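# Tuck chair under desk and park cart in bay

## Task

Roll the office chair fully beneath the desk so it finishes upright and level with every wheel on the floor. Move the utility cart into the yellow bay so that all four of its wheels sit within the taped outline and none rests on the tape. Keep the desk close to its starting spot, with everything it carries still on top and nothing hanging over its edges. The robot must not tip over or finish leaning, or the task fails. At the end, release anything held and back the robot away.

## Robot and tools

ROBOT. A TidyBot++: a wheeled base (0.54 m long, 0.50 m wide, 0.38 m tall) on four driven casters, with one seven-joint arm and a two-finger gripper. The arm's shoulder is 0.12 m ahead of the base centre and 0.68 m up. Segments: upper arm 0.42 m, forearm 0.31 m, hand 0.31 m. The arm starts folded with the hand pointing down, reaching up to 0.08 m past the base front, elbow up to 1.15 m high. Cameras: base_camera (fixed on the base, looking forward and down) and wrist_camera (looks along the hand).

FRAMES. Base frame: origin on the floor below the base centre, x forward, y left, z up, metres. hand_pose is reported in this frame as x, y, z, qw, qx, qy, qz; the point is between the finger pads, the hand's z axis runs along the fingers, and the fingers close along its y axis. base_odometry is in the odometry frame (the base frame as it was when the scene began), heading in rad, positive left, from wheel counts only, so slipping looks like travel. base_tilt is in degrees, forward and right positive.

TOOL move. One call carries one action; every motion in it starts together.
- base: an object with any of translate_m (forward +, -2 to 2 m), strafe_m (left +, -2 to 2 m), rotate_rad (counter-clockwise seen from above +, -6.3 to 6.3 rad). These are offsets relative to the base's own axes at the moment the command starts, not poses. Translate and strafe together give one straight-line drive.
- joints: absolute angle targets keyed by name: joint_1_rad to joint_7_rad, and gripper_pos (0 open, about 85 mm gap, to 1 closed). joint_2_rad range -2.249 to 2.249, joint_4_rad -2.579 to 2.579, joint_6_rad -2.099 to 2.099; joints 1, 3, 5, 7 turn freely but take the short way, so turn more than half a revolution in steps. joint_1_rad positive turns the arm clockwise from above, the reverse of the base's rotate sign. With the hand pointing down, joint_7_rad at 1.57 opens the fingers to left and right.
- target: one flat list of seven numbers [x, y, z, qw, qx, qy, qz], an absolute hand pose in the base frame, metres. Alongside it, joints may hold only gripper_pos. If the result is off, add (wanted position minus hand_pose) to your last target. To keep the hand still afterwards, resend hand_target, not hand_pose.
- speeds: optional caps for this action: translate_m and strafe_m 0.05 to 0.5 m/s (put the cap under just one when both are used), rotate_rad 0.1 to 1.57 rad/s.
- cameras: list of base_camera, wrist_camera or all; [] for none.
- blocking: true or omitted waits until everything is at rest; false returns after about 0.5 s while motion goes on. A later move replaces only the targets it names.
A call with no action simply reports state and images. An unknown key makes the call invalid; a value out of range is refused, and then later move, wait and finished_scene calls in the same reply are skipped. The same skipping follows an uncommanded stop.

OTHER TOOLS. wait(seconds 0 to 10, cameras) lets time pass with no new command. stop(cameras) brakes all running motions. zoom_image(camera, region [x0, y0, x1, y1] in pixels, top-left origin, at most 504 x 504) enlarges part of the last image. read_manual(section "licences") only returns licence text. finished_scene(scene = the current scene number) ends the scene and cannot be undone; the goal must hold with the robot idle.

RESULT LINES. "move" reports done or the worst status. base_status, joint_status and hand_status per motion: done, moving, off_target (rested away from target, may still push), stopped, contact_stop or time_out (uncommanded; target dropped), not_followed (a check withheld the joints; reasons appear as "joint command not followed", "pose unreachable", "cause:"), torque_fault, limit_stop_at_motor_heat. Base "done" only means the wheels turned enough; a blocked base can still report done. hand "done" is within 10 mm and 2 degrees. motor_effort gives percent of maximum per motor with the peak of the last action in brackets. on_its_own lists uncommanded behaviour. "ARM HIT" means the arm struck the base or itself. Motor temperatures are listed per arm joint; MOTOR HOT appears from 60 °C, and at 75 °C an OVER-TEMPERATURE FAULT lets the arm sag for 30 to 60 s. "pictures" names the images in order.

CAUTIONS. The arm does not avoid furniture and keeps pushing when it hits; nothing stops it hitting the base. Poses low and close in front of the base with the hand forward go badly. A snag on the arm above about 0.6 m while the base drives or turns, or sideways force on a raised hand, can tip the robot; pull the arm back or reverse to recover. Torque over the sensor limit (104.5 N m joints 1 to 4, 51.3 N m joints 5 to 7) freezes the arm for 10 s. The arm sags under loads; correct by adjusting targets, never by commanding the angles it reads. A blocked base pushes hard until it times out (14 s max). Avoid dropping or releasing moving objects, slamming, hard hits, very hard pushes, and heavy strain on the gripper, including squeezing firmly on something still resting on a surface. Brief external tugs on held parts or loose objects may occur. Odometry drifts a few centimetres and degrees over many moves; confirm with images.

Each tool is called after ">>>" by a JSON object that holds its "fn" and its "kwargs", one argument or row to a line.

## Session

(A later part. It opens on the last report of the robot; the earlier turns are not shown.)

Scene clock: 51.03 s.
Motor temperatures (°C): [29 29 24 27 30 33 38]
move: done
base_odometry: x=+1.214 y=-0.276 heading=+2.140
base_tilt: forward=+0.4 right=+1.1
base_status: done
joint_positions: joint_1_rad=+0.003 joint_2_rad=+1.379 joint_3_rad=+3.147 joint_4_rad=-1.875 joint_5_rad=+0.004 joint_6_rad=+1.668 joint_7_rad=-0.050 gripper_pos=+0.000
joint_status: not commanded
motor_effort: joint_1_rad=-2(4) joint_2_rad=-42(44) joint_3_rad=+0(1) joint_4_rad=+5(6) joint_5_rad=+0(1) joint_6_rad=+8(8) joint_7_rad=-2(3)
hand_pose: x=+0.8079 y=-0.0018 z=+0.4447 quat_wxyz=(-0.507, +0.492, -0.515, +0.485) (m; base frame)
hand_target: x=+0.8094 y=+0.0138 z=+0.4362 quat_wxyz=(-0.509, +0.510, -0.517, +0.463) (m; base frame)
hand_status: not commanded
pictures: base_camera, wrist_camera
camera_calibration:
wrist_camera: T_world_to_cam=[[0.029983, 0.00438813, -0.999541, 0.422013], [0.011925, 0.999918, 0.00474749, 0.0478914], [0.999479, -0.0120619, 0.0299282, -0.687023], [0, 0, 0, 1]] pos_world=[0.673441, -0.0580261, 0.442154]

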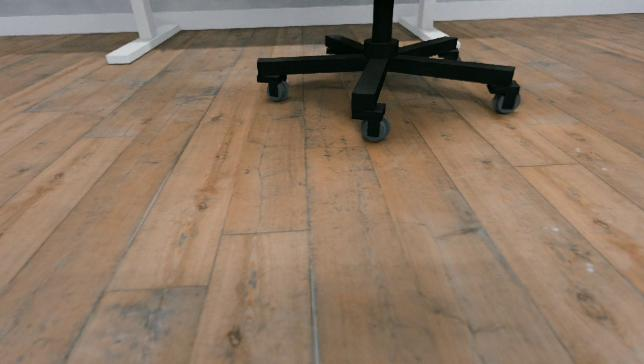

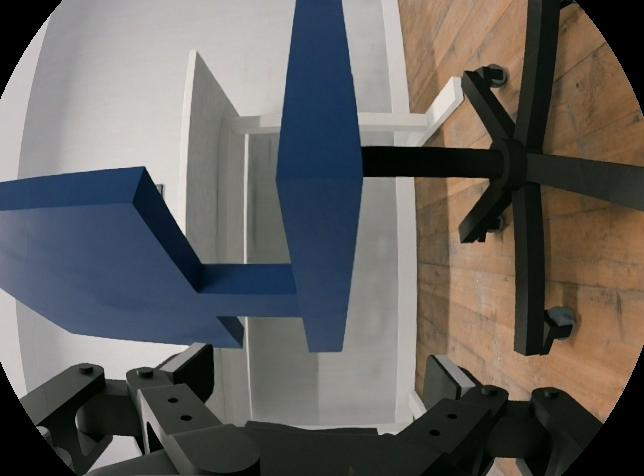

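>>> {"fn": "move", "kwargs": {
  "base": {"strafe_m":0.683,"translate_m":-0.05},
  "cameras": []
}}

>>> {"fn": "move", "kwargs": {
  "base": {"rotate_rad":-0.84}
}}

Scene clock: 54.57 s.
Motor temperatures (°C): [29 30 24 27 30 33 38]
move: done
base_odometry: x=+0.666 y=-0.687 heading=+2.140
base_tilt: forward=+0.4 right=+1.1
base_status: done
joint_positions: joint_1_rad=-0.005 joint_2_rad=+1.379 joint_3_rad=+3.144 joint_4_rad=-1.875 joint_5_rad=+0.007 joint_6_rad=+1.668 joint_7_rad=-0.050 gripper_pos=+0.000
joint_status: not commanded
motor_effort: joint_1_rad=-2(6) joint_2_rad=-42(44) joint_3_rad=+0(2) joint_4_rad=+4(5) joint_5_rad=+0(2) joint_6_rad=+8(9) joint_7_rad=-2(3)
hand_pose: x=+0.8079 y=+0.0063 z=+0.4447 quat_wxyz=(-0.511, +0.494, -0.513, +0.481) (m; base frame)
hand_target: x=+0.8094 y=+0.0138 z=+0.4362 quat_wxyz=(-0.509, +0.510, -0.517, +0.463) (m; base frame)
hand_status: not commanded
pictures: none
No camera images: "cameras" was empty.

Scene clock: 56.63 s.
Motor temperatures (°C): [29 30 24 27 30 33 38]
move: done
base_odometry: x=+0.666 y=-0.687 heading=+1.300
base_tilt: forward=+0.4 right=+1.1
base_status: done
joint_positions: joint_1_rad=+0.005 joint_2_rad=+1.379 joint_3_rad=+3.148 joint_4_rad=-1.875 joint_5_rad=+0.008 joint_6_rad=+1.668 joint_7_rad=-0.050 gripper_pos=+0.000
joint_status: not commanded
motor_effort: joint_1_rad=-2(7) joint_2_rad=-42(43) joint_3_rad=-1(3) joint_4_rad=+5(5) joint_5_rad=+0(3) joint_6_rad=+8(9) joint_7_rad=-2(3)
hand_pose: x=+0.8079 y=-0.0022 z=+0.4447 quat_wxyz=(-0.507, +0.493, -0.515, +0.485) (m; base frame)
hand_target: x=+0.8094 y=+0.0138 z=+0.4362 quat_wxyz=(-0.509, +0.510, -0.517, +0.463) (m; base frame)
hand_status: not commanded
pictures: base_camera, wrist_camera
camera_calibration:
wrist_camera: T_world_to_cam=[[0.0299464, 0.00408929, -0.999543, 0.422027], [0.00973414, 0.999943, 0.00438256, 0.050185], [0.999504, -0.00986093, 0.0299049, -0.687026], [0, 0, 0, 1]] pos_world=[0.673558, -0.0586827, 0.44216]

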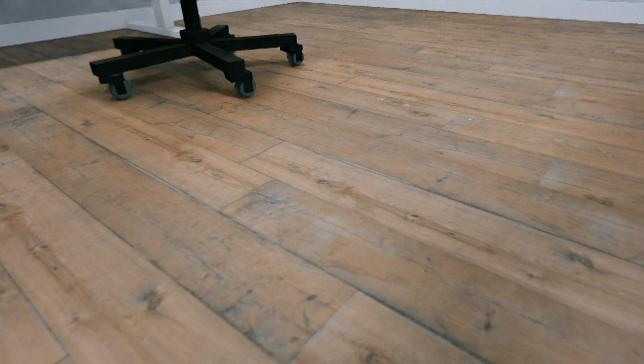

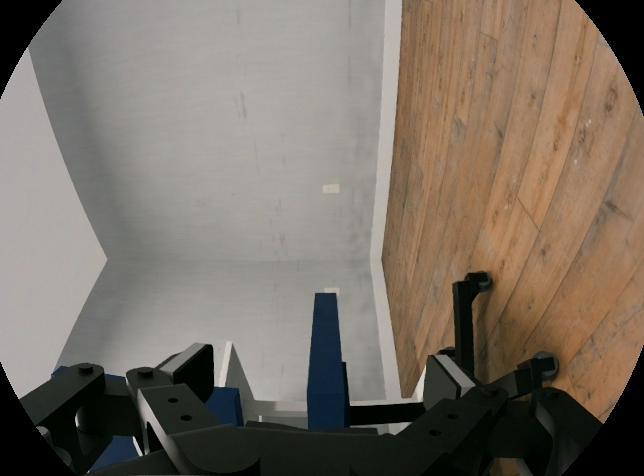

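>>> {"fn": "move", "kwargs": {
  "base": {"rotate_rad":0.3}
}}

>>> {"fn": "zoom_image", "kwargs": {
  "camera": "wrist_camera",
  "region": [100, 150, 500, 450]
}}

Scene clock: 58.60 s.
Motor temperatures (°C): [29 30 24 27 30 33 38]
move: done
base_odometry: x=+0.666 y=-0.687 heading=+1.599
base_tilt: forward=+0.4 right=+1.1
base_status: done
joint_positions: joint_1_rad=-0.001 joint_2_rad=+1.379 joint_3_rad=+3.137 joint_4_rad=-1.875 joint_5_rad=+0.015 joint_6_rad=+1.668 joint_7_rad=-0.050 gripper_pos=+0.000
joint_status: not commanded
motor_effort: joint_1_rad=-1(7) joint_2_rad=-42(43) joint_3_rad=+0(3) joint_4_rad=+4(5) joint_5_rad=+1(2) joint_6_rad=+8(9) joint_7_rad=-2(3)
hand_pose: x=+0.8078 y=+0.0083 z=+0.4448 quat_wxyz=(-0.514, +0.494, -0.514, +0.478) (m; base frame)
hand_target: x=+0.8094 y=+0.0138 z=+0.4362 quat_wxyz=(-0.509, +0.510, -0.517, +0.463) (m; base frame)
hand_status: not commanded
pictures: base_camera, wrist_camera
camera_calibration:
wrist_camera: T_world_to_cam=[[0.0298135, 0.0157991, -0.999431, 0.422118], [-0.00530269, 0.999864, 0.0156478, 0.0468096], [0.999541, 0.00483315, 0.0298932, -0.687009], [0, 0, 0, 1]] pos_world=[0.674357, -0.0501518, 0.441682]

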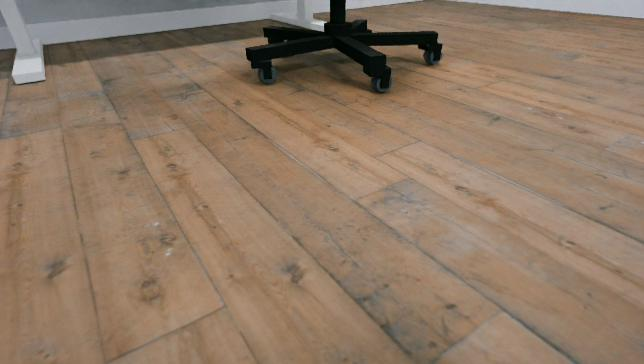

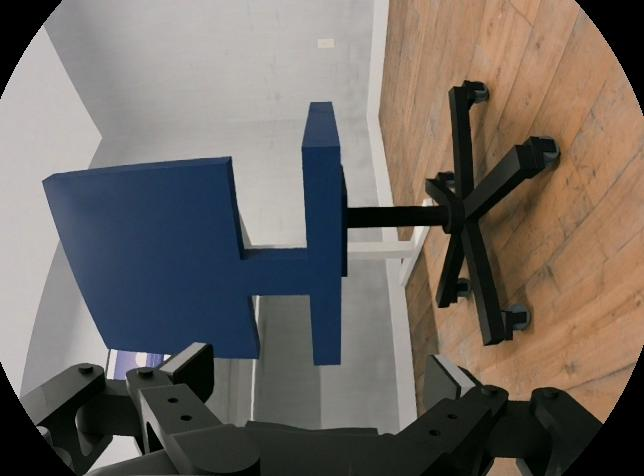

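Scaled by 1.260.

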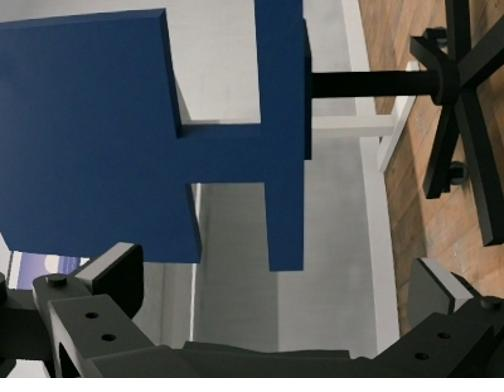

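>>> {"fn": "move", "kwargs": {
  "base": {"translate_m":0.334,"strafe_m":0.40,"rotate_rad":-0.459}
}}

Scene clock: 61.40 s.
Motor temperatures (°C): [29 30 24 27 30 33 38]
move: done
base_odometry: x=+0.256 y=-0.364 heading=+1.140
base_tilt: forward=+0.3 right=+1.1
base_status: done
joint_positions: joint_1_rad=-0.005 joint_2_rad=+1.379 joint_3_rad=+3.142 joint_4_rad=-1.875 joint_5_rad=+0.015 joint_6_rad=+1.668 joint_7_rad=-0.050 gripper_pos=+0.000
joint_status: not commanded
motor_effort: joint_1_rad=-2(8) joint_2_rad=-43(43) joint_3_rad=+0(4) joint_4_rad=+4(6) joint_5_rad=+1(2) joint_6_rad=+8(9) joint_7_rad=-2(3)
hand_pose: x=+0.8078 y=+0.0096 z=+0.4448 quat_wxyz=(-0.514, +0.496, -0.512, +0.478) (m; base frame)
hand_target: x=+0.8094 y=+0.0138 z=+0.4362 quat_wxyz=(-0.509, +0.510, -0.517, +0.463) (m; base frame)
hand_status: not commanded
pictures: base_camera, wrist_camera
camera_calibration:
wrist_camera: T_world_to_cam=[[0.0297818, 0.0115385, -0.99949, 0.422111], [-0.00871866, 0.999898, 0.0112835, 0.0502657], [0.999518, 0.00837817, 0.0298794, -0.687005], [0, 0, 0, 1]] pos_world=[0.674541, -0.0493753, 0.441856]

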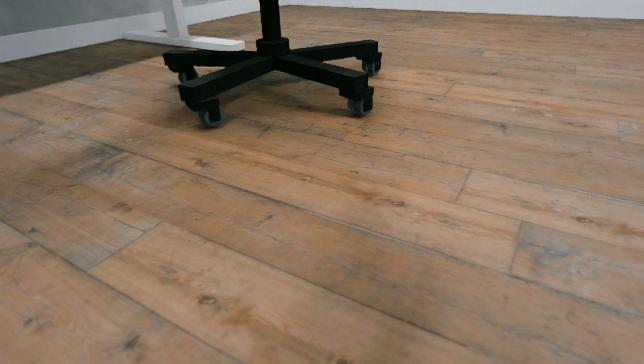

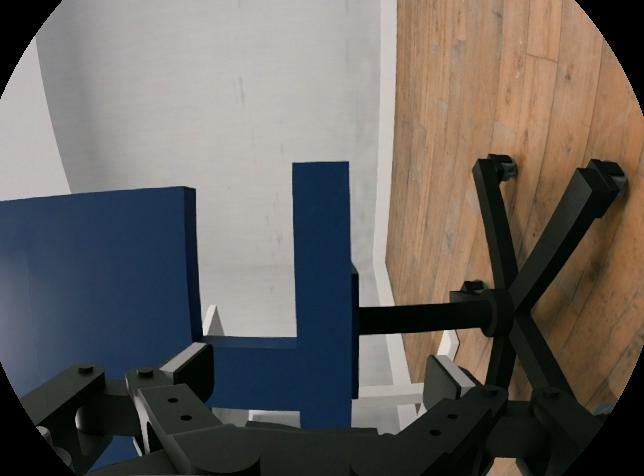

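>>> {"fn": "move", "kwargs": {
  "base": {"translate_m":0.29},
  "speeds": {"translate_m":0.15}
}}

>>> {"fn": "move", "kwargs": {
  "joints": {"gripper_pos":0.8}
}}

Scene clock: 64.10 s.
Motor temperatures (°C): [29 30 24 27 30 33 38]
move: done
base_odometry: x=+0.377 y=-0.100 heading=+1.140
base_tilt: forward=+0.5 right=+1.1
base_status: done
joint_positions: joint_1_rad=-0.005 joint_2_rad=+1.380 joint_3_rad=+3.142 joint_4_rad=-1.875 joint_5_rad=+0.015 joint_6_rad=+1.668 joint_7_rad=-0.050 gripper_pos=+0.000
joint_status: not commanded
motor_effort: joint_1_rad=-2(3) joint_2_rad=-42(44) joint_3_rad=+0(1) joint_4_rad=+5(6) joint_5_rad=+0(1) joint_6_rad=+8(9) joint_7_rad=-3(3)
hand_pose: x=+0.8077 y=+0.0095 z=+0.4445 quat_wxyz=(-0.514, +0.496, -0.512, +0.478) (m; base frame)
hand_target: x=+0.8094 y=+0.0138 z=+0.4362 quat_wxyz=(-0.509, +0.510, -0.517, +0.463) (m; base frame)
hand_status: not commanded
pictures: base_camera, wrist_camera
camera_calibration:
wrist_camera: T_world_to_cam=[[0.0293419, 0.0115344, -0.999503, 0.422197], [-0.0086549, 0.999899, 0.0112849, 0.0502569], [0.999532, 0.00831948, 0.0294387, -0.686702], [0, 0, 0, 1]] pos_world=[0.674428, -0.0494086, 0.441635]

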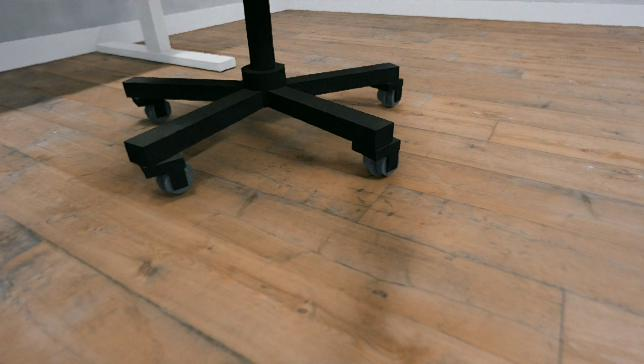

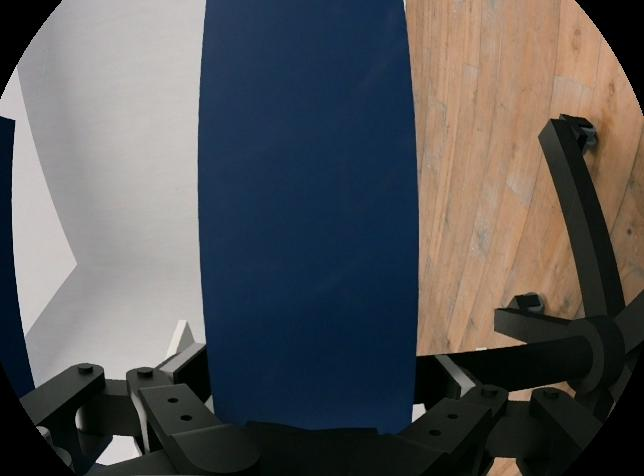

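Scene clock: 65.10 s.
Motor temperatures (°C): [29 30 24 27 30 33 38]
move: off_target
base_odometry: x=+0.377 y=-0.100 heading=+1.140
base_tilt: forward=+0.4 right=+1.1
base_status: not commanded
joint_positions: joint_1_rad=-0.005 joint_2_rad=+1.379 joint_3_rad=+3.143 joint_4_rad=-1.876 joint_5_rad=+0.015 joint_6_rad=+1.669 joint_7_rad=-0.047 gripper_pos=+0.332
joint_status: gripper_pos off_target (ended at +0.332, target +0.800)
motor_effort: joint_1_rad=-1(2) joint_2_rad=-41(43) joint_3_rad=-1(4) joint_4_rad=+6(7) joint_5_rad=+0(1) joint_6_rad=+6(8) joint_7_rad=-4(7)
hand_pose: x=+0.8078 y=+0.0092 z=+0.4451 quat_wxyz=(-0.513, +0.497, -0.511, +0.479) (m; base frame)
hand_target: x=+0.8094 y=+0.0138 z=+0.4362 quat_wxyz=(-0.509, +0.510, -0.517, +0.463) (m; base frame)
hand_status: not commanded
pictures: base_camera, wrist_camera
camera_calibration:
wrist_camera: T_world_to_cam=[[0.030157, 0.00742108, -0.999518, 0.422186], [-0.00853801, 0.999938, 0.0071666, 0.0523201], [0.999509, 0.00831777, 0.0302184, -0.687114], [0, 0, 0, 1]] pos_world=[0.674491, -0.0497347, 0.442371]

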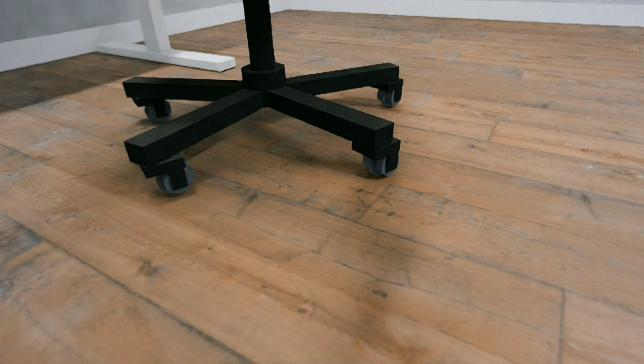

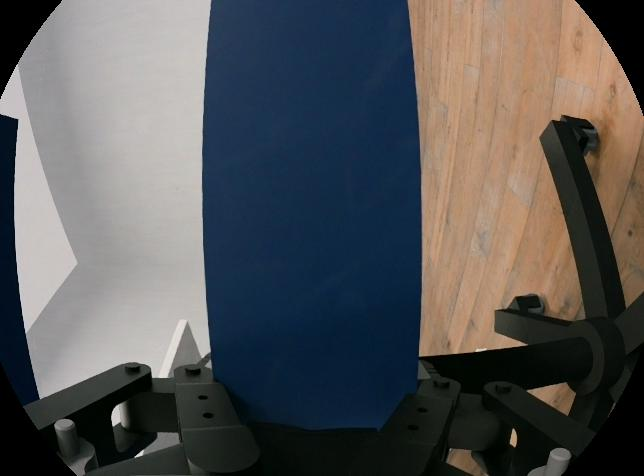

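>>> {"fn": "move", "kwargs": {
  "base": {"translate_m":-0.017,"strafe_m":-0.218,"rotate_rad":0.25},
  "speeds": {"strafe_m":0.12,"rotate_rad":0.14},
  "cameras": []
}}

>>> {"fn": "move", "kwargs": {
  "base": {"translate_m":0.003,"strafe_m":-0.208,"rotate_rad":0.25},
  "speeds": {"strafe_m":0.12,"rotate_rad":0.14}
}}

Scene clock: 68.17 s.
Motor temperatures (°C): [29 30 24 27 30 33 38]
move: done
base_odometry: x=+0.568 y=-0.207 heading=+1.391
base_tilt: forward=+0.4 right=+1.1
base_status: done
joint_positions: joint_1_rad=+0.000 joint_2_rad=+1.381 joint_3_rad=+3.155 joint_4_rad=-1.860 joint_5_rad=+0.022 joint_6_rad=+1.661 joint_7_rad=-0.043 gripper_pos=+0.337
joint_status: not commanded
motor_effort: joint_1_rad=-1(6) joint_2_rad=-41(46) joint_3_rad=-3(5) joint_4_rad=+2(6) joint_5_rad=+0(7) joint_6_rad=+6(12) joint_7_rad=-8(8)
hand_pose: x=+0.8121 y=+0.0034 z=+0.4451 quat_wxyz=(-0.510, +0.499, -0.506, +0.484) (m; base frame)
hand_target: x=+0.8094 y=+0.0138 z=+0.4362 quat_wxyz=(-0.509, +0.510, -0.517, +0.463) (m; base frame)
hand_status: not commanded
pictures: none
No camera images: "cameras" was empty.

Scene clock: 70.47 s.
Motor temperatures (°C): [29 30 24 27 30 33 38]
move: done
base_odometry: x=+0.774 y=-0.241 heading=+1.642
base_tilt: forward=+0.4 right=+1.1
base_status: done
joint_positions: joint_1_rad=+0.013 joint_2_rad=+1.381 joint_3_rad=+3.157 joint_4_rad=-1.854 joint_5_rad=+0.018 joint_6_rad=+1.657 joint_7_rad=-0.043 gripper_pos=+0.337
joint_status: not commanded
motor_effort: joint_1_rad=-4(9) joint_2_rad=-41(45) joint_3_rad=-3(6) joint_4_rad=+3(4) joint_5_rad=+3(8) joint_6_rad=+6(11) joint_7_rad=-6(8)
hand_pose: x=+0.8139 y=-0.0076 z=+0.4452 quat_wxyz=(-0.506, +0.495, -0.509, +0.490) (m; base frame)
hand_target: x=+0.8094 y=+0.0138 z=+0.4362 quat_wxyz=(-0.509, +0.510, -0.517, +0.463) (m; base frame)
hand_status: not commanded
pictures: base_camera, wrist_camera
camera_calibration:
wrist_camera: T_world_to_cam=[[0.0368447, -0.0112363, -0.999258, 0.416561], [0.00881091, 0.999902, -0.0109187, 0.0630993], [0.999282, -0.00840207, 0.0369401, -0.696003], [0, 0, 0, 1]] pos_world=[0.679599, -0.0642604, 0.442651]

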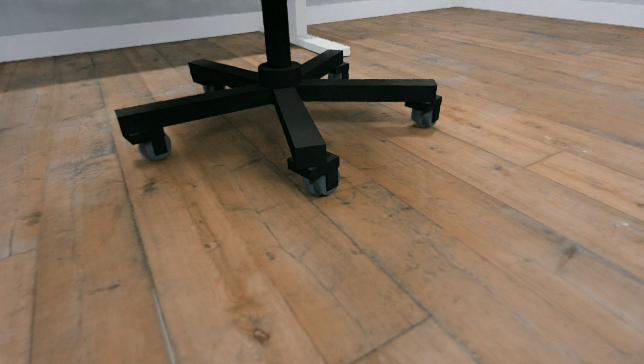

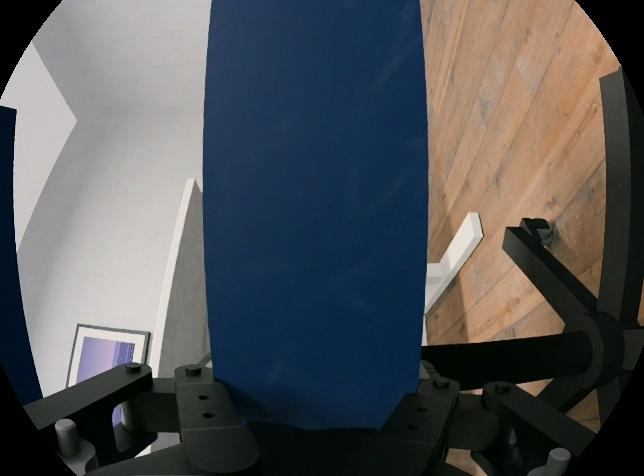

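Working, no slip.

>>> {"fn": "move", "kwargs": {
  "base": {"translate_m":0.015,"strafe_m":-0.193,"rotate_rad":0.25},
  "speeds": {"strafe_m":0.12,"rotate_rad":0.14},
  "cameras": []
}}

>>> {"fn": "move", "kwargs": {
  "base": {"translate_m":0.032,"strafe_m":-0.183,"rotate_rad":0.25},
  "speeds": {"strafe_m":0.12,"rotate_rad":0.14}
}}

Scene clock: 72.83 s.
Motor temperatures (°C): [29 30 24 27 30 33 38]
move: done
base_odometry: x=+0.965 y=-0.213 heading=+1.891
base_tilt: forward=+0.4 right=+1.1
base_status: done
joint_positions: joint_1_rad=+0.037 joint_2_rad=+1.382 joint_3_rad=+3.166 joint_4_rad=-1.854 joint_5_rad=+0.009 joint_6_rad=+1.657 joint_7_rad=-0.041 gripper_pos=+0.339
joint_status: not commanded
motor_effort: joint_1_rad=-9(11) joint_2_rad=-41(45) joint_3_rad=-5(7) joint_4_rad=+1(4) joint_5_rad=+9(10) joint_6_rad=+4(10) joint_7_rad=-5(8)
hand_pose: x=+0.8134 y=-0.0302 z=+0.4452 quat_wxyz=(-0.494, +0.489, -0.515, +0.501) (m; base frame)
hand_target: x=+0.8094 y=+0.0138 z=+0.4362 quat_wxyz=(-0.509, +0.510, -0.517, +0.463) (m; base frame)
hand_status: not commanded
pictures: none
No camera images: "cameras" was empty.

Scene clock: 75.10 s.
Motor temperatures (°C): [29 30 24 26 30 33 38]
move: done
base_odometry: x=+1.129 y=-0.125 heading=+2.140
base_tilt: forward=+0.4 right=+1.1
base_status: done
joint_positions: joint_1_rad=+0.068 joint_2_rad=+1.382 joint_3_rad=+3.174 joint_4_rad=-1.857 joint_5_rad=-0.025 joint_6_rad=+1.658 joint_7_rad=-0.041 gripper_pos=+0.339
joint_status: not commanded
motor_effort: joint_1_rad=-14(19) joint_2_rad=-41(43) joint_3_rad=-5(8) joint_4_rad=+3(4) joint_5_rad=+12(15) joint_6_rad=+2(5) joint_7_rad=-3(5)
hand_pose: x=+0.8101 y=-0.0650 z=+0.4450 quat_wxyz=(-0.474, +0.475, -0.528, +0.520) (m; base frame)
hand_target: x=+0.8094 y=+0.0138 z=+0.4362 quat_wxyz=(-0.509, +0.510, -0.517, +0.463) (m; base frame)
hand_status: not commanded
pictures: base_camera, wrist_camera
camera_calibration:
wrist_camera: T_world_to_cam=[[0.0328844, -0.0366042, -0.998789, 0.417196], [0.10981, 0.993412, -0.0327917, 0.0480667], [0.993408, -0.108599, 0.0366872, -0.694363], [0, 0, 0, 1]] pos_world=[0.670788, -0.107886, 0.443741]

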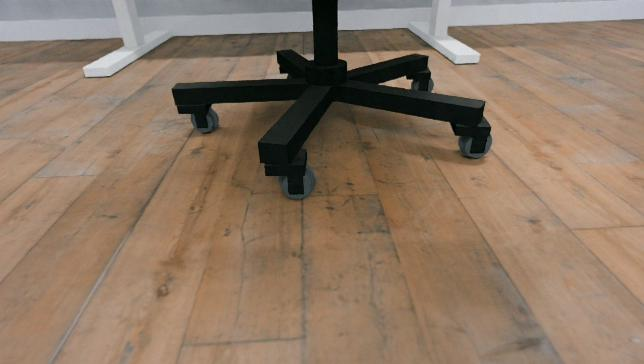

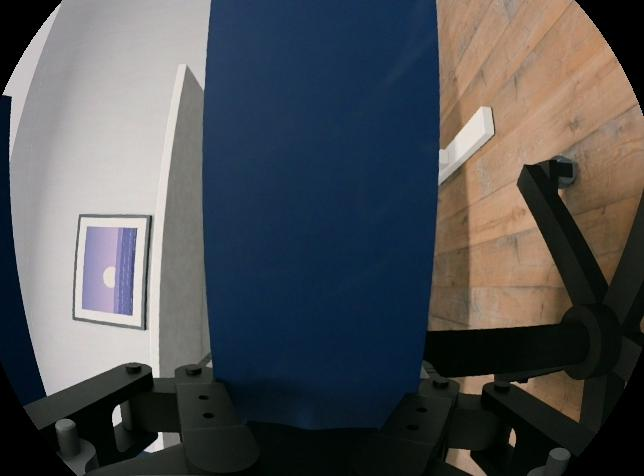

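>>> {"fn": "move", "kwargs": {
  "base": {"rotate_rad":0.09},
  "speeds": {"rotate_rad":0.1},
  "cameras": []
}}

>>> {"fn": "move", "kwargs": {
  "base": {"translate_m":0.35,"strafe_m":-0.03},
  "speeds": {"translate_m":0.12}
}}

Scene clock: 77.57 s.
Motor temperatures (°C): [29 30 24 26 30 33 38]
move: done
base_odometry: x=+1.129 y=-0.125 heading=+2.228
base_tilt: forward=+0.4 right=+1.1
base_status: done
joint_positions: joint_1_rad=+0.055 joint_2_rad=+1.382 joint_3_rad=+3.180 joint_4_rad=-1.858 joint_5_rad=-0.042 joint_6_rad=+1.658 joint_7_rad=-0.042 gripper_pos=+0.340
joint_status: not commanded
motor_effort: joint_1_rad=-12(20) joint_2_rad=-38(43) joint_3_rad=-7(9) joint_4_rad=-1(5) joint_5_rad=+10(17) joint_6_rad=+6(6) joint_7_rad=-6(7)
hand_pose: x=+0.8100 y=-0.0633 z=+0.4450 quat_wxyz=(-0.471, +0.476, -0.528, +0.523) (m; base frame)
hand_target: x=+0.8094 y=+0.0138 z=+0.4362 quat_wxyz=(-0.509, +0.510, -0.517, +0.463) (m; base frame)
hand_status: not commanded
pictures: none
No camera images: "cameras" was empty.

Scene clock: 81.03 s.
Motor temperatures (°C): [29 30 24 26 30 33 38]
move: done
base_odometry: x=+0.938 y=+0.171 heading=+2.229
base_tilt: forward=+0.4 right=+1.1
base_status: done
joint_positions: joint_1_rad=-0.027 joint_2_rad=+1.382 joint_3_rad=+3.164 joint_4_rad=-1.878 joint_5_rad=+0.049 joint_6_rad=+1.678 joint_7_rad=-0.026 gripper_pos=+0.342
joint_status: not commanded
motor_effort: joint_1_rad=+5(15) joint_2_rad=-38(43) joint_3_rad=-2(8) joint_4_rad=+4(10) joint_5_rad=-6(11) joint_6_rad=+5(8) joint_7_rad=-9(11)
hand_pose: x=+0.8057 y=+0.0273 z=+0.4447 quat_wxyz=(-0.517, +0.518, -0.487, +0.476) (m; base frame)
hand_target: x=+0.8094 y=+0.0138 z=+0.4362 quat_wxyz=(-0.509, +0.510, -0.517, +0.463) (m; base frame)
hand_status: not commanded
pictures: base_camera, wrist_camera
camera_calibration:
wrist_camera: T_world_to_cam=[[0.0351374, -0.0284396, -0.998978, 0.418433], [-0.0606076, 0.997695, -0.0305349, 0.0930368], [0.997543, 0.0616186, 0.0333328, -0.686385], [0, 0, 0, 1]] pos_world=[0.675635, -0.0386281, 0.443726]

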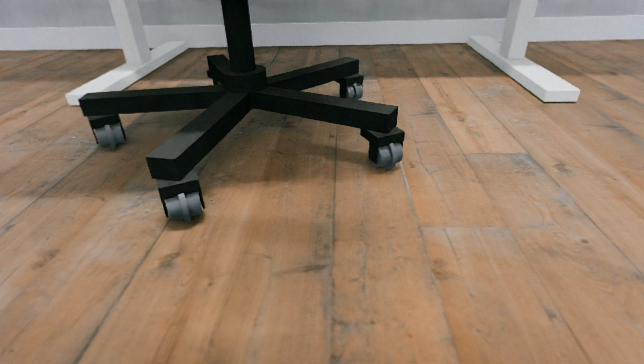

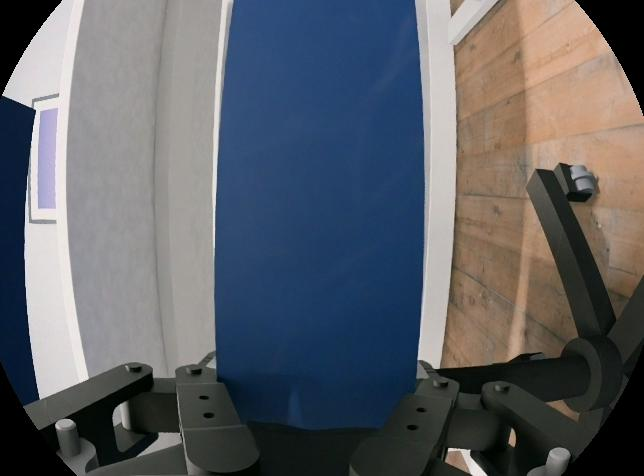

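>>> {"fn": "move", "kwargs": {
  "base": {"rotate_rad":-0.11},
  "speeds": {"rotate_rad":0.1},
  "cameras": []
}}

>>> {"fn": "move", "kwargs": {
  "base": {"translate_m":0.24},
  "speeds": {"translate_m":0.1}
}}

Scene clock: 83.13 s.
Motor temperatures (°C): [29 30 24 26 30 33 38]
move: done
base_odometry: x=+0.938 y=+0.171 heading=+2.122
base_tilt: forward=+0.4 right=+1.1
base_status: done
joint_positions: joint_1_rad=-0.064 joint_2_rad=+1.382 joint_3_rad=+3.145 joint_4_rad=-1.876 joint_5_rad=+0.095 joint_6_rad=+1.675 joint_7_rad=-0.012 gripper_pos=+0.342
joint_status: not commanded
motor_effort: joint_1_rad=+10(15) joint_2_rad=-43(44) joint_3_rad=+0(2) joint_4_rad=+4(5) joint_5_rad=-10(13) joint_6_rad=+11(12) joint_7_rad=-10(13)
hand_pose: x=+0.8025 y=+0.0732 z=+0.4450 quat_wxyz=(-0.539, +0.536, -0.467, +0.451) (m; base frame)
hand_target: x=+0.8094 y=+0.0138 z=+0.4362 quat_wxyz=(-0.509, +0.510, -0.517, +0.463) (m; base frame)
hand_status: not commanded
pictures: none
No camera images: "cameras" was empty.

Scene clock: 86.10 s.
Motor temperatures (°C): [29 30 24 26 30 33 38]
move: done
base_odometry: x=+0.813 y=+0.375 heading=+2.121
base_tilt: forward=+0.4 right=+1.1
base_status: done
joint_positions: joint_1_rad=-0.066 joint_2_rad=+1.379 joint_3_rad=+3.154 joint_4_rad=-1.879 joint_5_rad=+0.111 joint_6_rad=+1.672 joint_7_rad=-0.005 gripper_pos=+0.342
joint_status: not commanded
motor_effort: joint_1_rad=+10(15) joint_2_rad=-39(45) joint_3_rad=-2(6) joint_4_rad=+5(11) joint_5_rad=-11(15) joint_6_rad=+6(12) joint_7_rad=-12(14)
hand_pose: x=+0.8012 y=+0.0764 z=+0.4444 quat_wxyz=(-0.538, +0.545, -0.460, +0.449) (m; base frame)
hand_target: x=+0.8094 y=+0.0138 z=+0.4362 quat_wxyz=(-0.509, +0.510, -0.517, +0.463) (m; base frame)
hand_status: not commanded
pictures: base_camera, wrist_camera
camera_calibration:
wrist_camera: T_world_to_cam=[[0.034448, -0.0297385, -0.998964, 0.420376], [-0.16297, 0.986011, -0.0349728, 0.12859], [0.986029, 0.164006, 0.0291196, -0.681712], [0, 0, 0, 1]] pos_world=[0.678663, -0.0024846, 0.444289]

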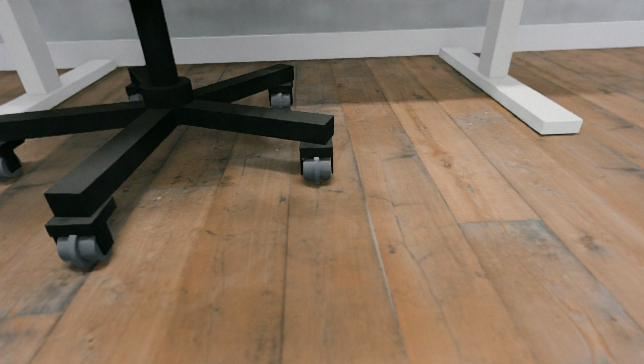

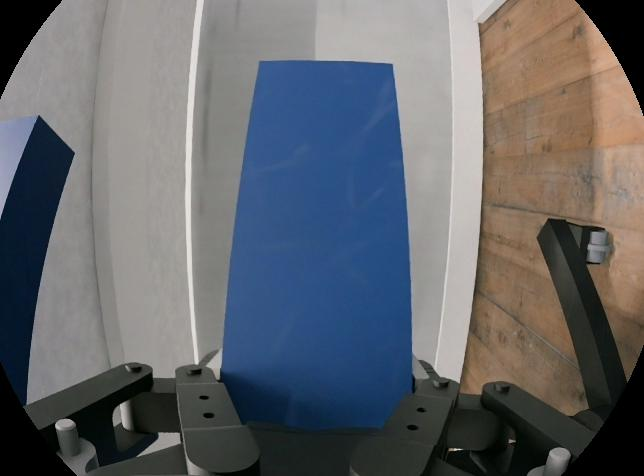

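>>> {"fn": "move", "kwargs": {
  "joints": {"gripper_pos":0},
  "cameras": []
}}

>>> {"fn": "move", "kwargs": {
  "base": {"translate_m":-0.28},
  "cameras": []
}}

>>> {"fn": "move", "kwargs": {
  "base": {"strafe_m":0.33},
  "joints": {"gripper_pos":1}
}}

Scene clock: 88.27 s.
Motor temperatures (°C): [29 30 24 26 30 33 38]
move: done
base_odometry: x=+0.813 y=+0.375 heading=+2.121
base_tilt: forward=+0.4 right=+1.1
base_status: not commanded
joint_positions: joint_1_rad=+0.006 joint_2_rad=+1.381 joint_3_rad=+3.148 joint_4_rad=-1.879 joint_5_rad=+0.049 joint_6_rad=+1.672 joint_7_rad=-0.053 gripper_pos=+0.000
joint_status: all done
motor_effort: joint_1_rad=-2(11) joint_2_rad=-42(44) joint_3_rad=+0(2) joint_4_rad=+4(5) joint_5_rad=+0(11) joint_6_rad=+8(8) joint_7_rad=-2(13)
hand_pose: x=+0.8060 y=+0.0104 z=+0.4435 quat_wxyz=(-0.518, +0.502, -0.507, +0.472) (m; base frame)
hand_target: x=+0.8094 y=+0.0138 z=+0.4362 quat_wxyz=(-0.509, +0.510, -0.517, +0.463) (m; base frame)
hand_status: not commanded
pictures: none
No camera images: "cameras" was empty.

Scene clock: 90.10 s.
Motor temperatures (°C): [29 30 24 26 30 33 38]
move: done
base_odometry: x=+0.959 y=+0.137 heading=+2.121
base_tilt: forward=+0.4 right=+1.1
base_status: done
joint_positions: joint_1_rad=+0.004 joint_2_rad=+1.381 joint_3_rad=+3.148 joint_4_rad=-1.878 joint_5_rad=+0.049 joint_6_rad=+1.672 joint_7_rad=-0.053 gripper_pos=+0.000
joint_status: not commanded
motor_effort: joint_1_rad=-2(4) joint_2_rad=-42(43) joint_3_rad=-1(2) joint_4_rad=+4(6) joint_5_rad=+0(2) joint_6_rad=+8(8) joint_7_rad=-2(3)
hand_pose: x=+0.8063 y=+0.0118 z=+0.4437 quat_wxyz=(-0.519, +0.502, -0.506, +0.471) (m; base frame)
hand_target: x=+0.8094 y=+0.0138 z=+0.4362 quat_wxyz=(-0.509, +0.510, -0.517, +0.463) (m; base frame)
hand_status: not commanded
pictures: none
No camera images: "cameras" was empty.

Scene clock: 92.10 s.
Motor temperatures (°C): [29 30 24 26 30 33 38]
move: done
base_odometry: x=+0.678 y=-0.036 heading=+2.122
base_tilt: forward=+0.4 right=+1.1
base_status: done
joint_positions: joint_1_rad=-0.006 joint_2_rad=+1.381 joint_3_rad=+3.144 joint_4_rad=-1.878 joint_5_rad=+0.049 joint_6_rad=+1.672 joint_7_rad=-0.053 gripper_pos=+0.999
joint_status: all done
motor_effort: joint_1_rad=-2(6) joint_2_rad=-42(43) joint_3_rad=+0(2) joint_4_rad=+4(5) joint_5_rad=+0(1) joint_6_rad=+8(9) joint_7_rad=-1(3)
hand_pose: x=+0.8062 y=+0.0198 z=+0.4438 quat_wxyz=(-0.523, +0.503, -0.505, +0.468) (m; base frame)
hand_target: x=+0.8094 y=+0.0138 z=+0.4362 quat_wxyz=(-0.509, +0.510, -0.517, +0.463) (m; base frame)
hand_status: not commanded
pictures: base_camera, wrist_camera
camera_calibration:
wrist_camera: T_world_to_cam=[[0.0280411, 0.0176046, -0.999452, 0.422382], [-0.0429285, 0.998944, 0.0163913, 0.0653379], [0.998685, 0.0424453, 0.0287673, -0.684904], [0, 0, 0, 1]] pos_world=[0.674964, -0.0436338, 0.440782]

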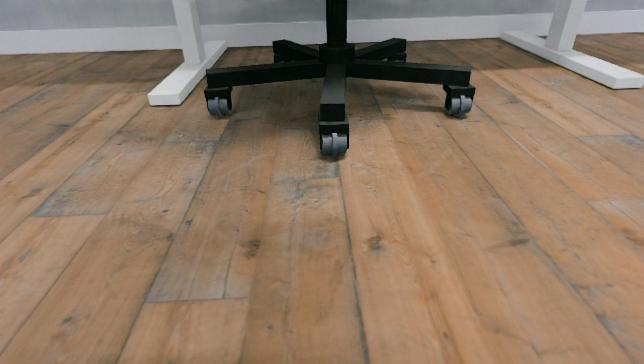

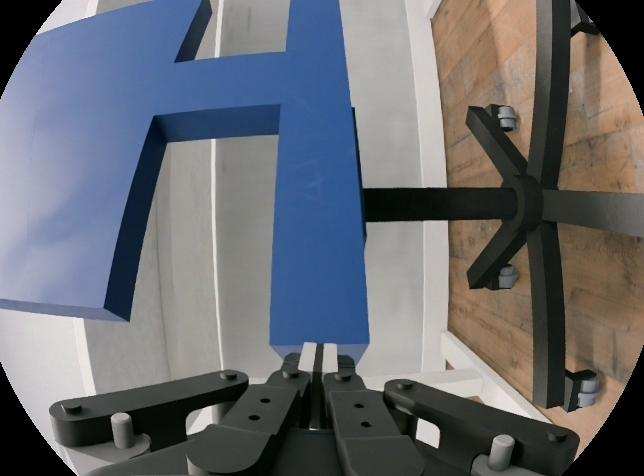

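>>> {"fn": "move", "kwargs": {
  "base": {"strafe_m":-0.06},
  "cameras": []
}}

>>> {"fn": "move", "kwargs": {
  "base": {"translate_m":0.22},
  "speeds": {"translate_m":0.1}
}}

Scene clock: 93.47 s.
Motor temperatures (°C): [29 31 24 26 30 33 38]
move: done
base_odometry: x=+0.729 y=-0.004 heading=+2.122
base_tilt: forward=+0.4 right=+1.1
base_status: done
joint_positions: joint_1_rad=+0.004 joint_2_rad=+1.381 joint_3_rad=+3.144 joint_4_rad=-1.878 joint_5_rad=+0.049 joint_6_rad=+1.672 joint_7_rad=-0.053 gripper_pos=+0.999
joint_status: not commanded
motor_effort: joint_1_rad=-2(6) joint_2_rad=-42(43) joint_3_rad=+0(2) joint_4_rad=+5(5) joint_5_rad=+1(2) joint_6_rad=+8(9) joint_7_rad=-2(3)
hand_pose: x=+0.8063 y=+0.0134 z=+0.4438 quat_wxyz=(-0.520, +0.501, -0.507, +0.470) (m; base frame)
hand_target: x=+0.8094 y=+0.0138 z=+0.4362 quat_wxyz=(-0.509, +0.510, -0.517, +0.463) (m; base frame)
hand_status: not commanded
pictures: none
No camera images: "cameras" was empty.

Scene clock: 96.20 s.
Motor temperatures (°C): [29 31 24 26 30 33 38]
move: done
base_odometry: x=+0.614 y=+0.183 heading=+2.122
base_tilt: forward=+0.4 right=+1.1
base_status: done
joint_positions: joint_1_rad=+0.005 joint_2_rad=+1.391 joint_3_rad=+3.144 joint_4_rad=-1.879 joint_5_rad=+0.049 joint_6_rad=+1.672 joint_7_rad=-0.053 gripper_pos=+0.999
joint_status: not commanded
motor_effort: joint_1_rad=-2(6) joint_2_rad=-42(47) joint_3_rad=+0(3) joint_4_rad=+4(13) joint_5_rad=+1(3) joint_6_rad=+8(9) joint_7_rad=-2(3)
hand_pose: x=+0.8037 y=+0.0120 z=+0.4366 quat_wxyz=(-0.517, +0.503, -0.510, +0.468) (m; base frame)
hand_target: x=+0.8094 y=+0.0138 z=+0.4362 quat_wxyz=(-0.509, +0.510, -0.517, +0.463) (m; base frame)
hand_status: not commanded
pictures: base_camera, wrist_camera
camera_calibration:
wrist_camera: T_world_to_cam=[[0.0173747, 0.0169007, -0.999706, 0.424084], [-0.0310953, 0.999383, 0.0163548, 0.0636552], [0.999365, 0.030802, 0.0178896, -0.677535], [0, 0, 0, 1]] pos_world=[0.671716, -0.0499137, 0.435039]

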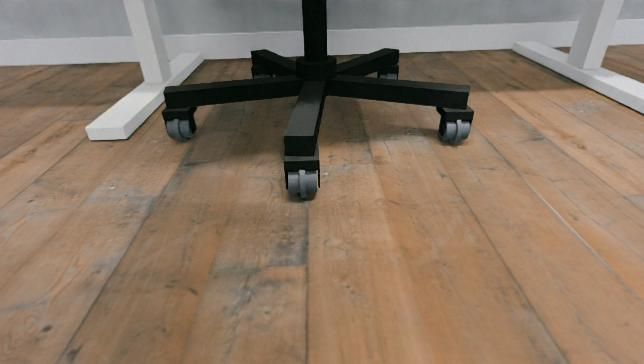

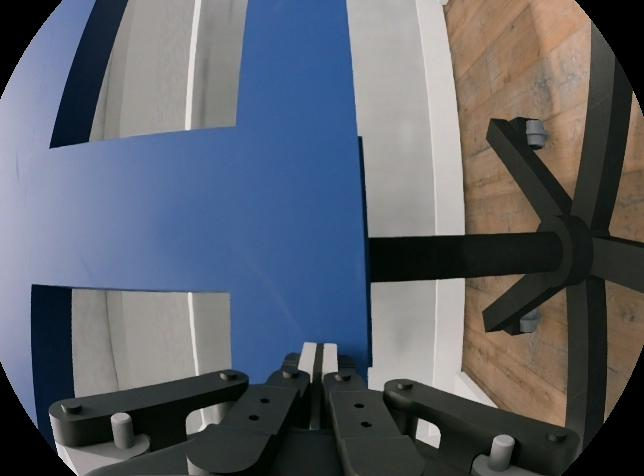

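>>> {"fn": "move", "kwargs": {
  "base": {"translate_m":0.1},
  "speeds": {"translate_m":0.08}
}}

Scene clock: 100.57 s.
Motor temperatures (°C): [29 31 24 26 30 33 38]
move: done
base_odometry: x=+0.561 y=+0.268 heading=+2.122
base_tilt: forward=+0.4 right=+1.1
base_status: done
joint_positions: joint_1_rad=-0.008 joint_2_rad=+1.396 joint_3_rad=+3.142 joint_4_rad=-1.889 joint_5_rad=+0.049 joint_6_rad=+1.672 joint_7_rad=-0.053 gripper_pos=+0.999
joint_status: not commanded
motor_effort: joint_1_rad=-1(4) joint_2_rad=-45(47) joint_3_rad=-1(2) joint_4_rad=+6(13) joint_5_rad=+0(4) joint_6_rad=+8(9) joint_7_rad=-2(3)
hand_pose: x=+0.7988 y=+0.0219 z=+0.4307 quat_wxyz=(-0.517, +0.510, -0.511, +0.460) (m; base frame)
hand_target: x=+0.8094 y=+0.0138 z=+0.4362 quat_wxyz=(-0.509, +0.510, -0.517, +0.463) (m; base frame)
hand_status: not commanded
pictures: base_camera, wrist_camera
camera_calibration:
wrist_camera: T_world_to_cam=[[0.00178649, 0.019316, -0.999812, 0.430548], [-0.0444644, 0.998826, 0.0192175, 0.0631544], [0.999009, 0.0444217, 0.00264327, -0.666334], [0, 0, 0, 1]] pos_world=[0.667713, -0.041797, 0.431014]

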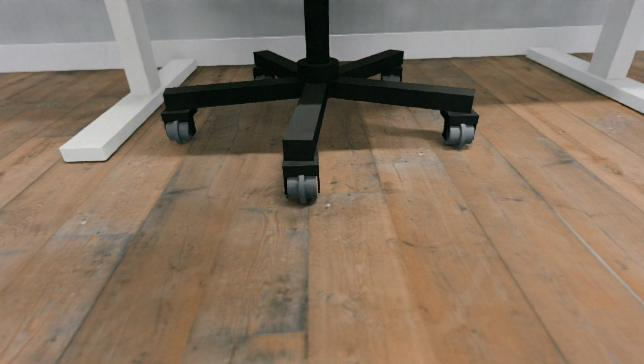

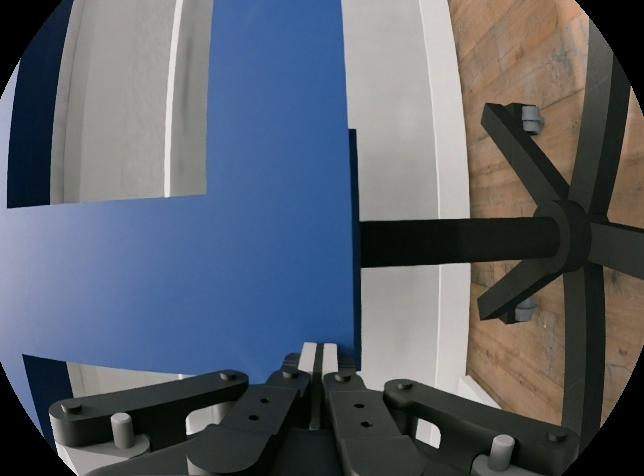

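>>> {"fn": "move", "kwargs": {
  "base": {"translate_m":0.08},
  "speeds": {"translate_m":0.08}
}}

Scene clock: 102.37 s.
Motor temperatures (°C): [29 31 24 26 30 33 38]
move: done
base_odometry: x=+0.519 y=+0.336 heading=+2.123
base_tilt: forward=+0.4 right=+1.1
base_status: done
joint_positions: joint_1_rad=-0.008 joint_2_rad=+1.428 joint_3_rad=+3.142 joint_4_rad=-1.971 joint_5_rad=+0.049 joint_6_rad=+1.646 joint_7_rad=-0.053 gripper_pos=+0.999
joint_status: not commanded
motor_effort: joint_1_rad=+0(3) joint_2_rad=-47(54) joint_3_rad=+0(1) joint_4_rad=+19(33) joint_5_rad=-2(2) joint_6_rad=+2(15) joint_7_rad=-2(3)
hand_pose: x=+0.7610 y=+0.0214 z=+0.3810 quat_wxyz=(-0.479, +0.541, -0.546, +0.424) (m; base frame)
hand_target: x=+0.8094 y=+0.0138 z=+0.4362 quat_wxyz=(-0.509, +0.510, -0.517, +0.463) (m; base frame)
hand_status: not commanded
pictures: base_camera, wrist_camera
camera_calibration:
wrist_camera: T_world_to_cam=[[-0.137879, 0.0170051, -0.990303, 0.483626], [-0.0412949, 0.998884, 0.0229019, 0.0591775], [0.989588, 0.0440521, -0.137023, -0.568029], [0, 0, 0, 1]] pos_world=[0.63124, -0.0423127, 0.399747]

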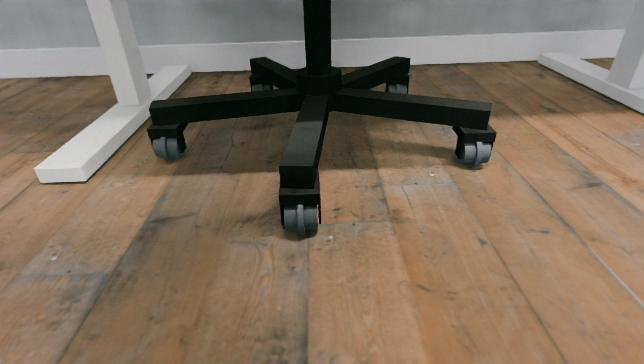

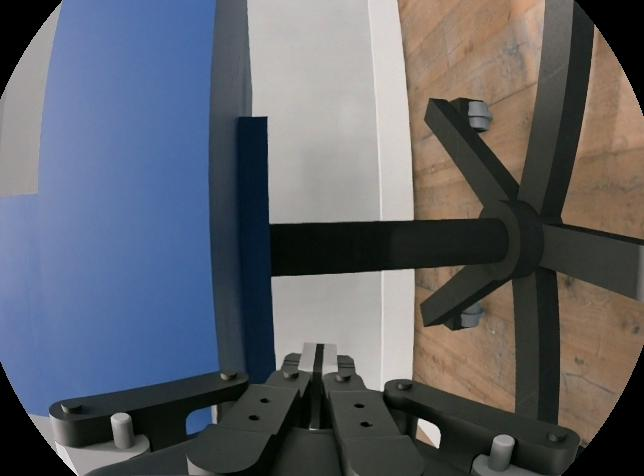

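>>> {"fn": "move", "kwargs": {
  "base": {"translate_m":-0.4},
  "cameras": []
}}

>>> {"fn": "move", "kwargs": {
  "joints": {"joint_1_rad":0,"joint_2_rad":-0.5,"joint_4_rad":-1.9,"joint_5_rad":0,"joint_6_rad":-0.6,"joint_7_rad":1.57}
}}

Scene clock: 104.87 s.
Motor temperatures (°C): [29 31 24 26 30 33 38]
move: done
base_odometry: x=+0.729 y=-0.005 heading=+2.123
base_tilt: forward=+0.4 right=+1.1
base_status: done
joint_positions: joint_1_rad=-0.005 joint_2_rad=+1.408 joint_3_rad=+3.142 joint_4_rad=-1.879 joint_5_rad=+0.049 joint_6_rad=+1.619 joint_7_rad=-0.053 gripper_pos=+0.999
joint_status: not commanded
motor_effort: joint_1_rad=-2(6) joint_2_rad=-42(53) joint_3_rad=-1(3) joint_4_rad=+4(18) joint_5_rad=+1(2) joint_6_rad=+9(20) joint_7_rad=-2(3)
hand_pose: x=+0.7982 y=+0.0196 z=+0.4090 quat_wxyz=(-0.501, +0.522, -0.525, +0.448) (m; base frame)
hand_target: x=+0.8094 y=+0.0138 z=+0.4362 quat_wxyz=(-0.509, +0.510, -0.517, +0.463) (m; base frame)
hand_status: not commanded
pictures: none
No camera images: "cameras" was empty.

Scene clock: 108.37 s.
Motor temperatures (°C): [29 31 24 26 30 33 38]
move: done
base_odometry: x=+0.729 y=-0.005 heading=+2.123
base_tilt: forward=+0.3 right=+1.1
base_status: not commanded
joint_positions: joint_1_rad=-0.005 joint_2_rad=-0.481 joint_3_rad=+3.142 joint_4_rad=-1.881 joint_5_rad=+0.045 joint_6_rad=-0.517 joint_7_rad=+1.526 gripper_pos=+0.999
joint_status: all done
motor_effort: joint_1_rad=-2(3) joint_2_rad=-5(45) joint_3_rad=+1(2) joint_4_rad=+22(23) joint_5_rad=+1(1) joint_6_rad=+7(10) joint_7_rad=-2(3)
hand_pose: x=+0.5270 y=-0.0037 z=+1.0027 quat_wxyz=(+0.006, +0.818, -0.007, +0.575) (m; base frame)
hand_target: x=+0.5101 y=+0.0013 z=+0.9750 quat_wxyz=(+0.000, +0.841, +0.000, +0.540) (m; base frame)
hand_status: not commanded
pictures: base_camera, wrist_camera
camera_calibration:
wrist_camera: T_world_to_cam=[[0.0383581, -0.998939, 0.0254668, -0.0476959], [-0.328987, -0.0366892, -0.943621, 1.17718], [0.943555, 0.0278173, -0.330046, -0.0324244], [0, 0, 0, 1]] pos_world=[0.419702, -0.00355342, 1.10133]

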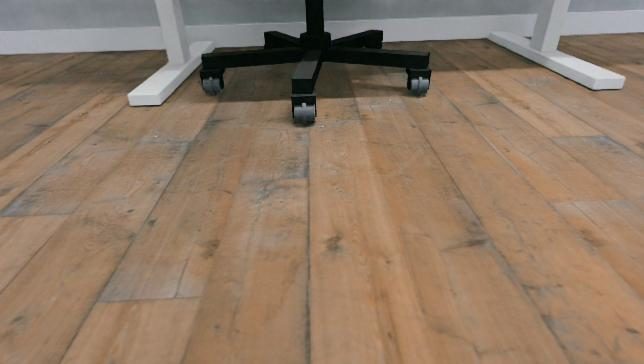

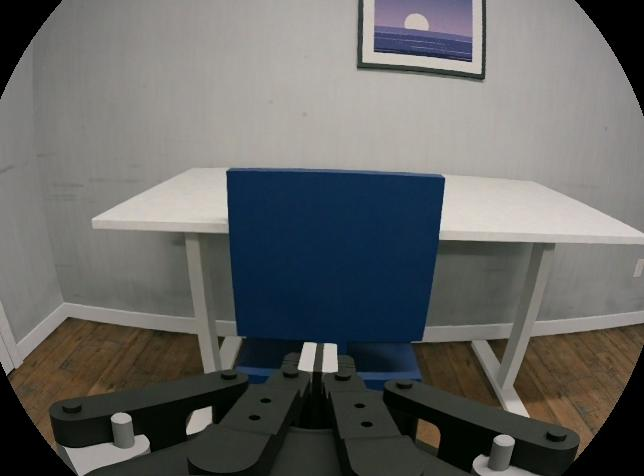

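>>> {"fn": "move", "kwargs": {
  "base": {"strafe_m":-1.5},
  "joints": {"joint_1_rad":0,"joint_2_rad":-0.6,"joint_4_rad":-2.3,"joint_6_rad":-0.4,"joint_7_rad":1.57},
  "cameras": []
}}

>>> {"fn": "move", "kwargs": {
  "base": {"rotate_rad":1.603}
}}

Scene clock: 113.13 s.
Motor temperatures (°C): [29 31 24 27 30 33 38]
move: done
base_odometry: x=+2.006 y=+0.782 heading=+2.123
base_tilt: forward=+0.4 right=+1.1
base_status: done
joint_positions: joint_1_rad=-0.005 joint_2_rad=-0.574 joint_3_rad=+3.141 joint_4_rad=-2.284 joint_5_rad=+0.042 joint_6_rad=-0.475 joint_7_rad=+1.528 gripper_pos=+0.999
joint_status: all done
motor_effort: joint_1_rad=-2(3) joint_2_rad=-1(6) joint_3_rad=+1(5) joint_4_rad=+22(24) joint_5_rad=+0(2) joint_6_rad=+7(8) joint_7_rad=-2(3)
hand_pose: x=+0.4562 y=-0.0028 z=+0.8124 quat_wxyz=(+0.006, +0.888, -0.005, +0.461) (m; base frame)
hand_target: x=+0.4619 y=+0.0013 z=+0.8314 quat_wxyz=(+0.000, +0.867, +0.000, +0.498) (m; base frame)
hand_status: not commanded
pictures: none
No camera images: "cameras" was empty.

Scene clock: 115.43 s.
Motor temperatures (°C): [29 31 24 27 30 33 38]
move: done
base_odometry: x=+2.006 y=+0.782 heading=-2.558
base_tilt: forward=+0.4 right=+1.1
base_status: done
joint_positions: joint_1_rad=-0.005 joint_2_rad=-0.575 joint_3_rad=+3.141 joint_4_rad=-2.284 joint_5_rad=+0.040 joint_6_rad=-0.474 joint_7_rad=+1.528 gripper_pos=+0.999
joint_status: not commanded
motor_effort: joint_1_rad=-2(3) joint_2_rad=-1(3) joint_3_rad=+1(3) joint_4_rad=+22(22) joint_5_rad=+1(1) joint_6_rad=+7(7) joint_7_rad=-2(3)
hand_pose: x=+0.4564 y=-0.0026 z=+0.8131 quat_wxyz=(+0.006, +0.887, -0.005, +0.462) (m; base frame)
hand_target: x=+0.4619 y=+0.0013 z=+0.8314 quat_wxyz=(+0.000, +0.867, +0.000, +0.498) (m; base frame)
hand_status: not commanded
pictures: base_camera, wrist_camera
camera_calibration:
wrist_camera: T_world_to_cam=[[0.0466698, -0.99883, 0.0126781, -0.0324419], [-0.564651, -0.0368485, -0.824507, 0.985841], [0.824009, 0.0313209, -0.56571, 0.217789], [0, 0, 0, 1]] pos_world=[0.37871, -0.00289854, 0.936449]

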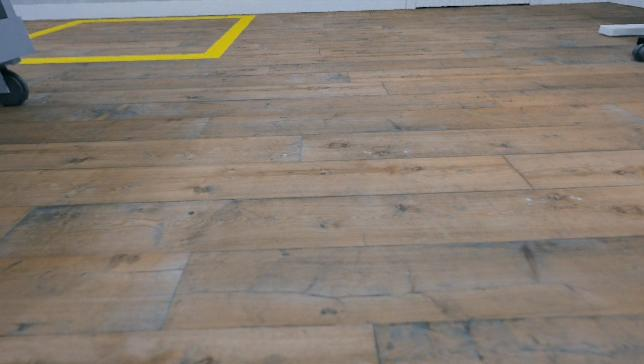

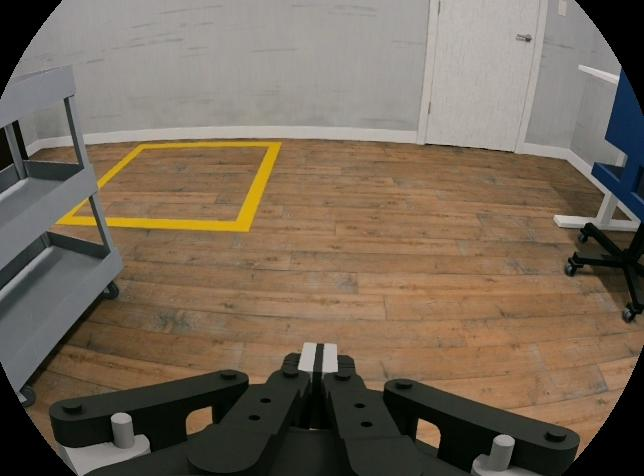

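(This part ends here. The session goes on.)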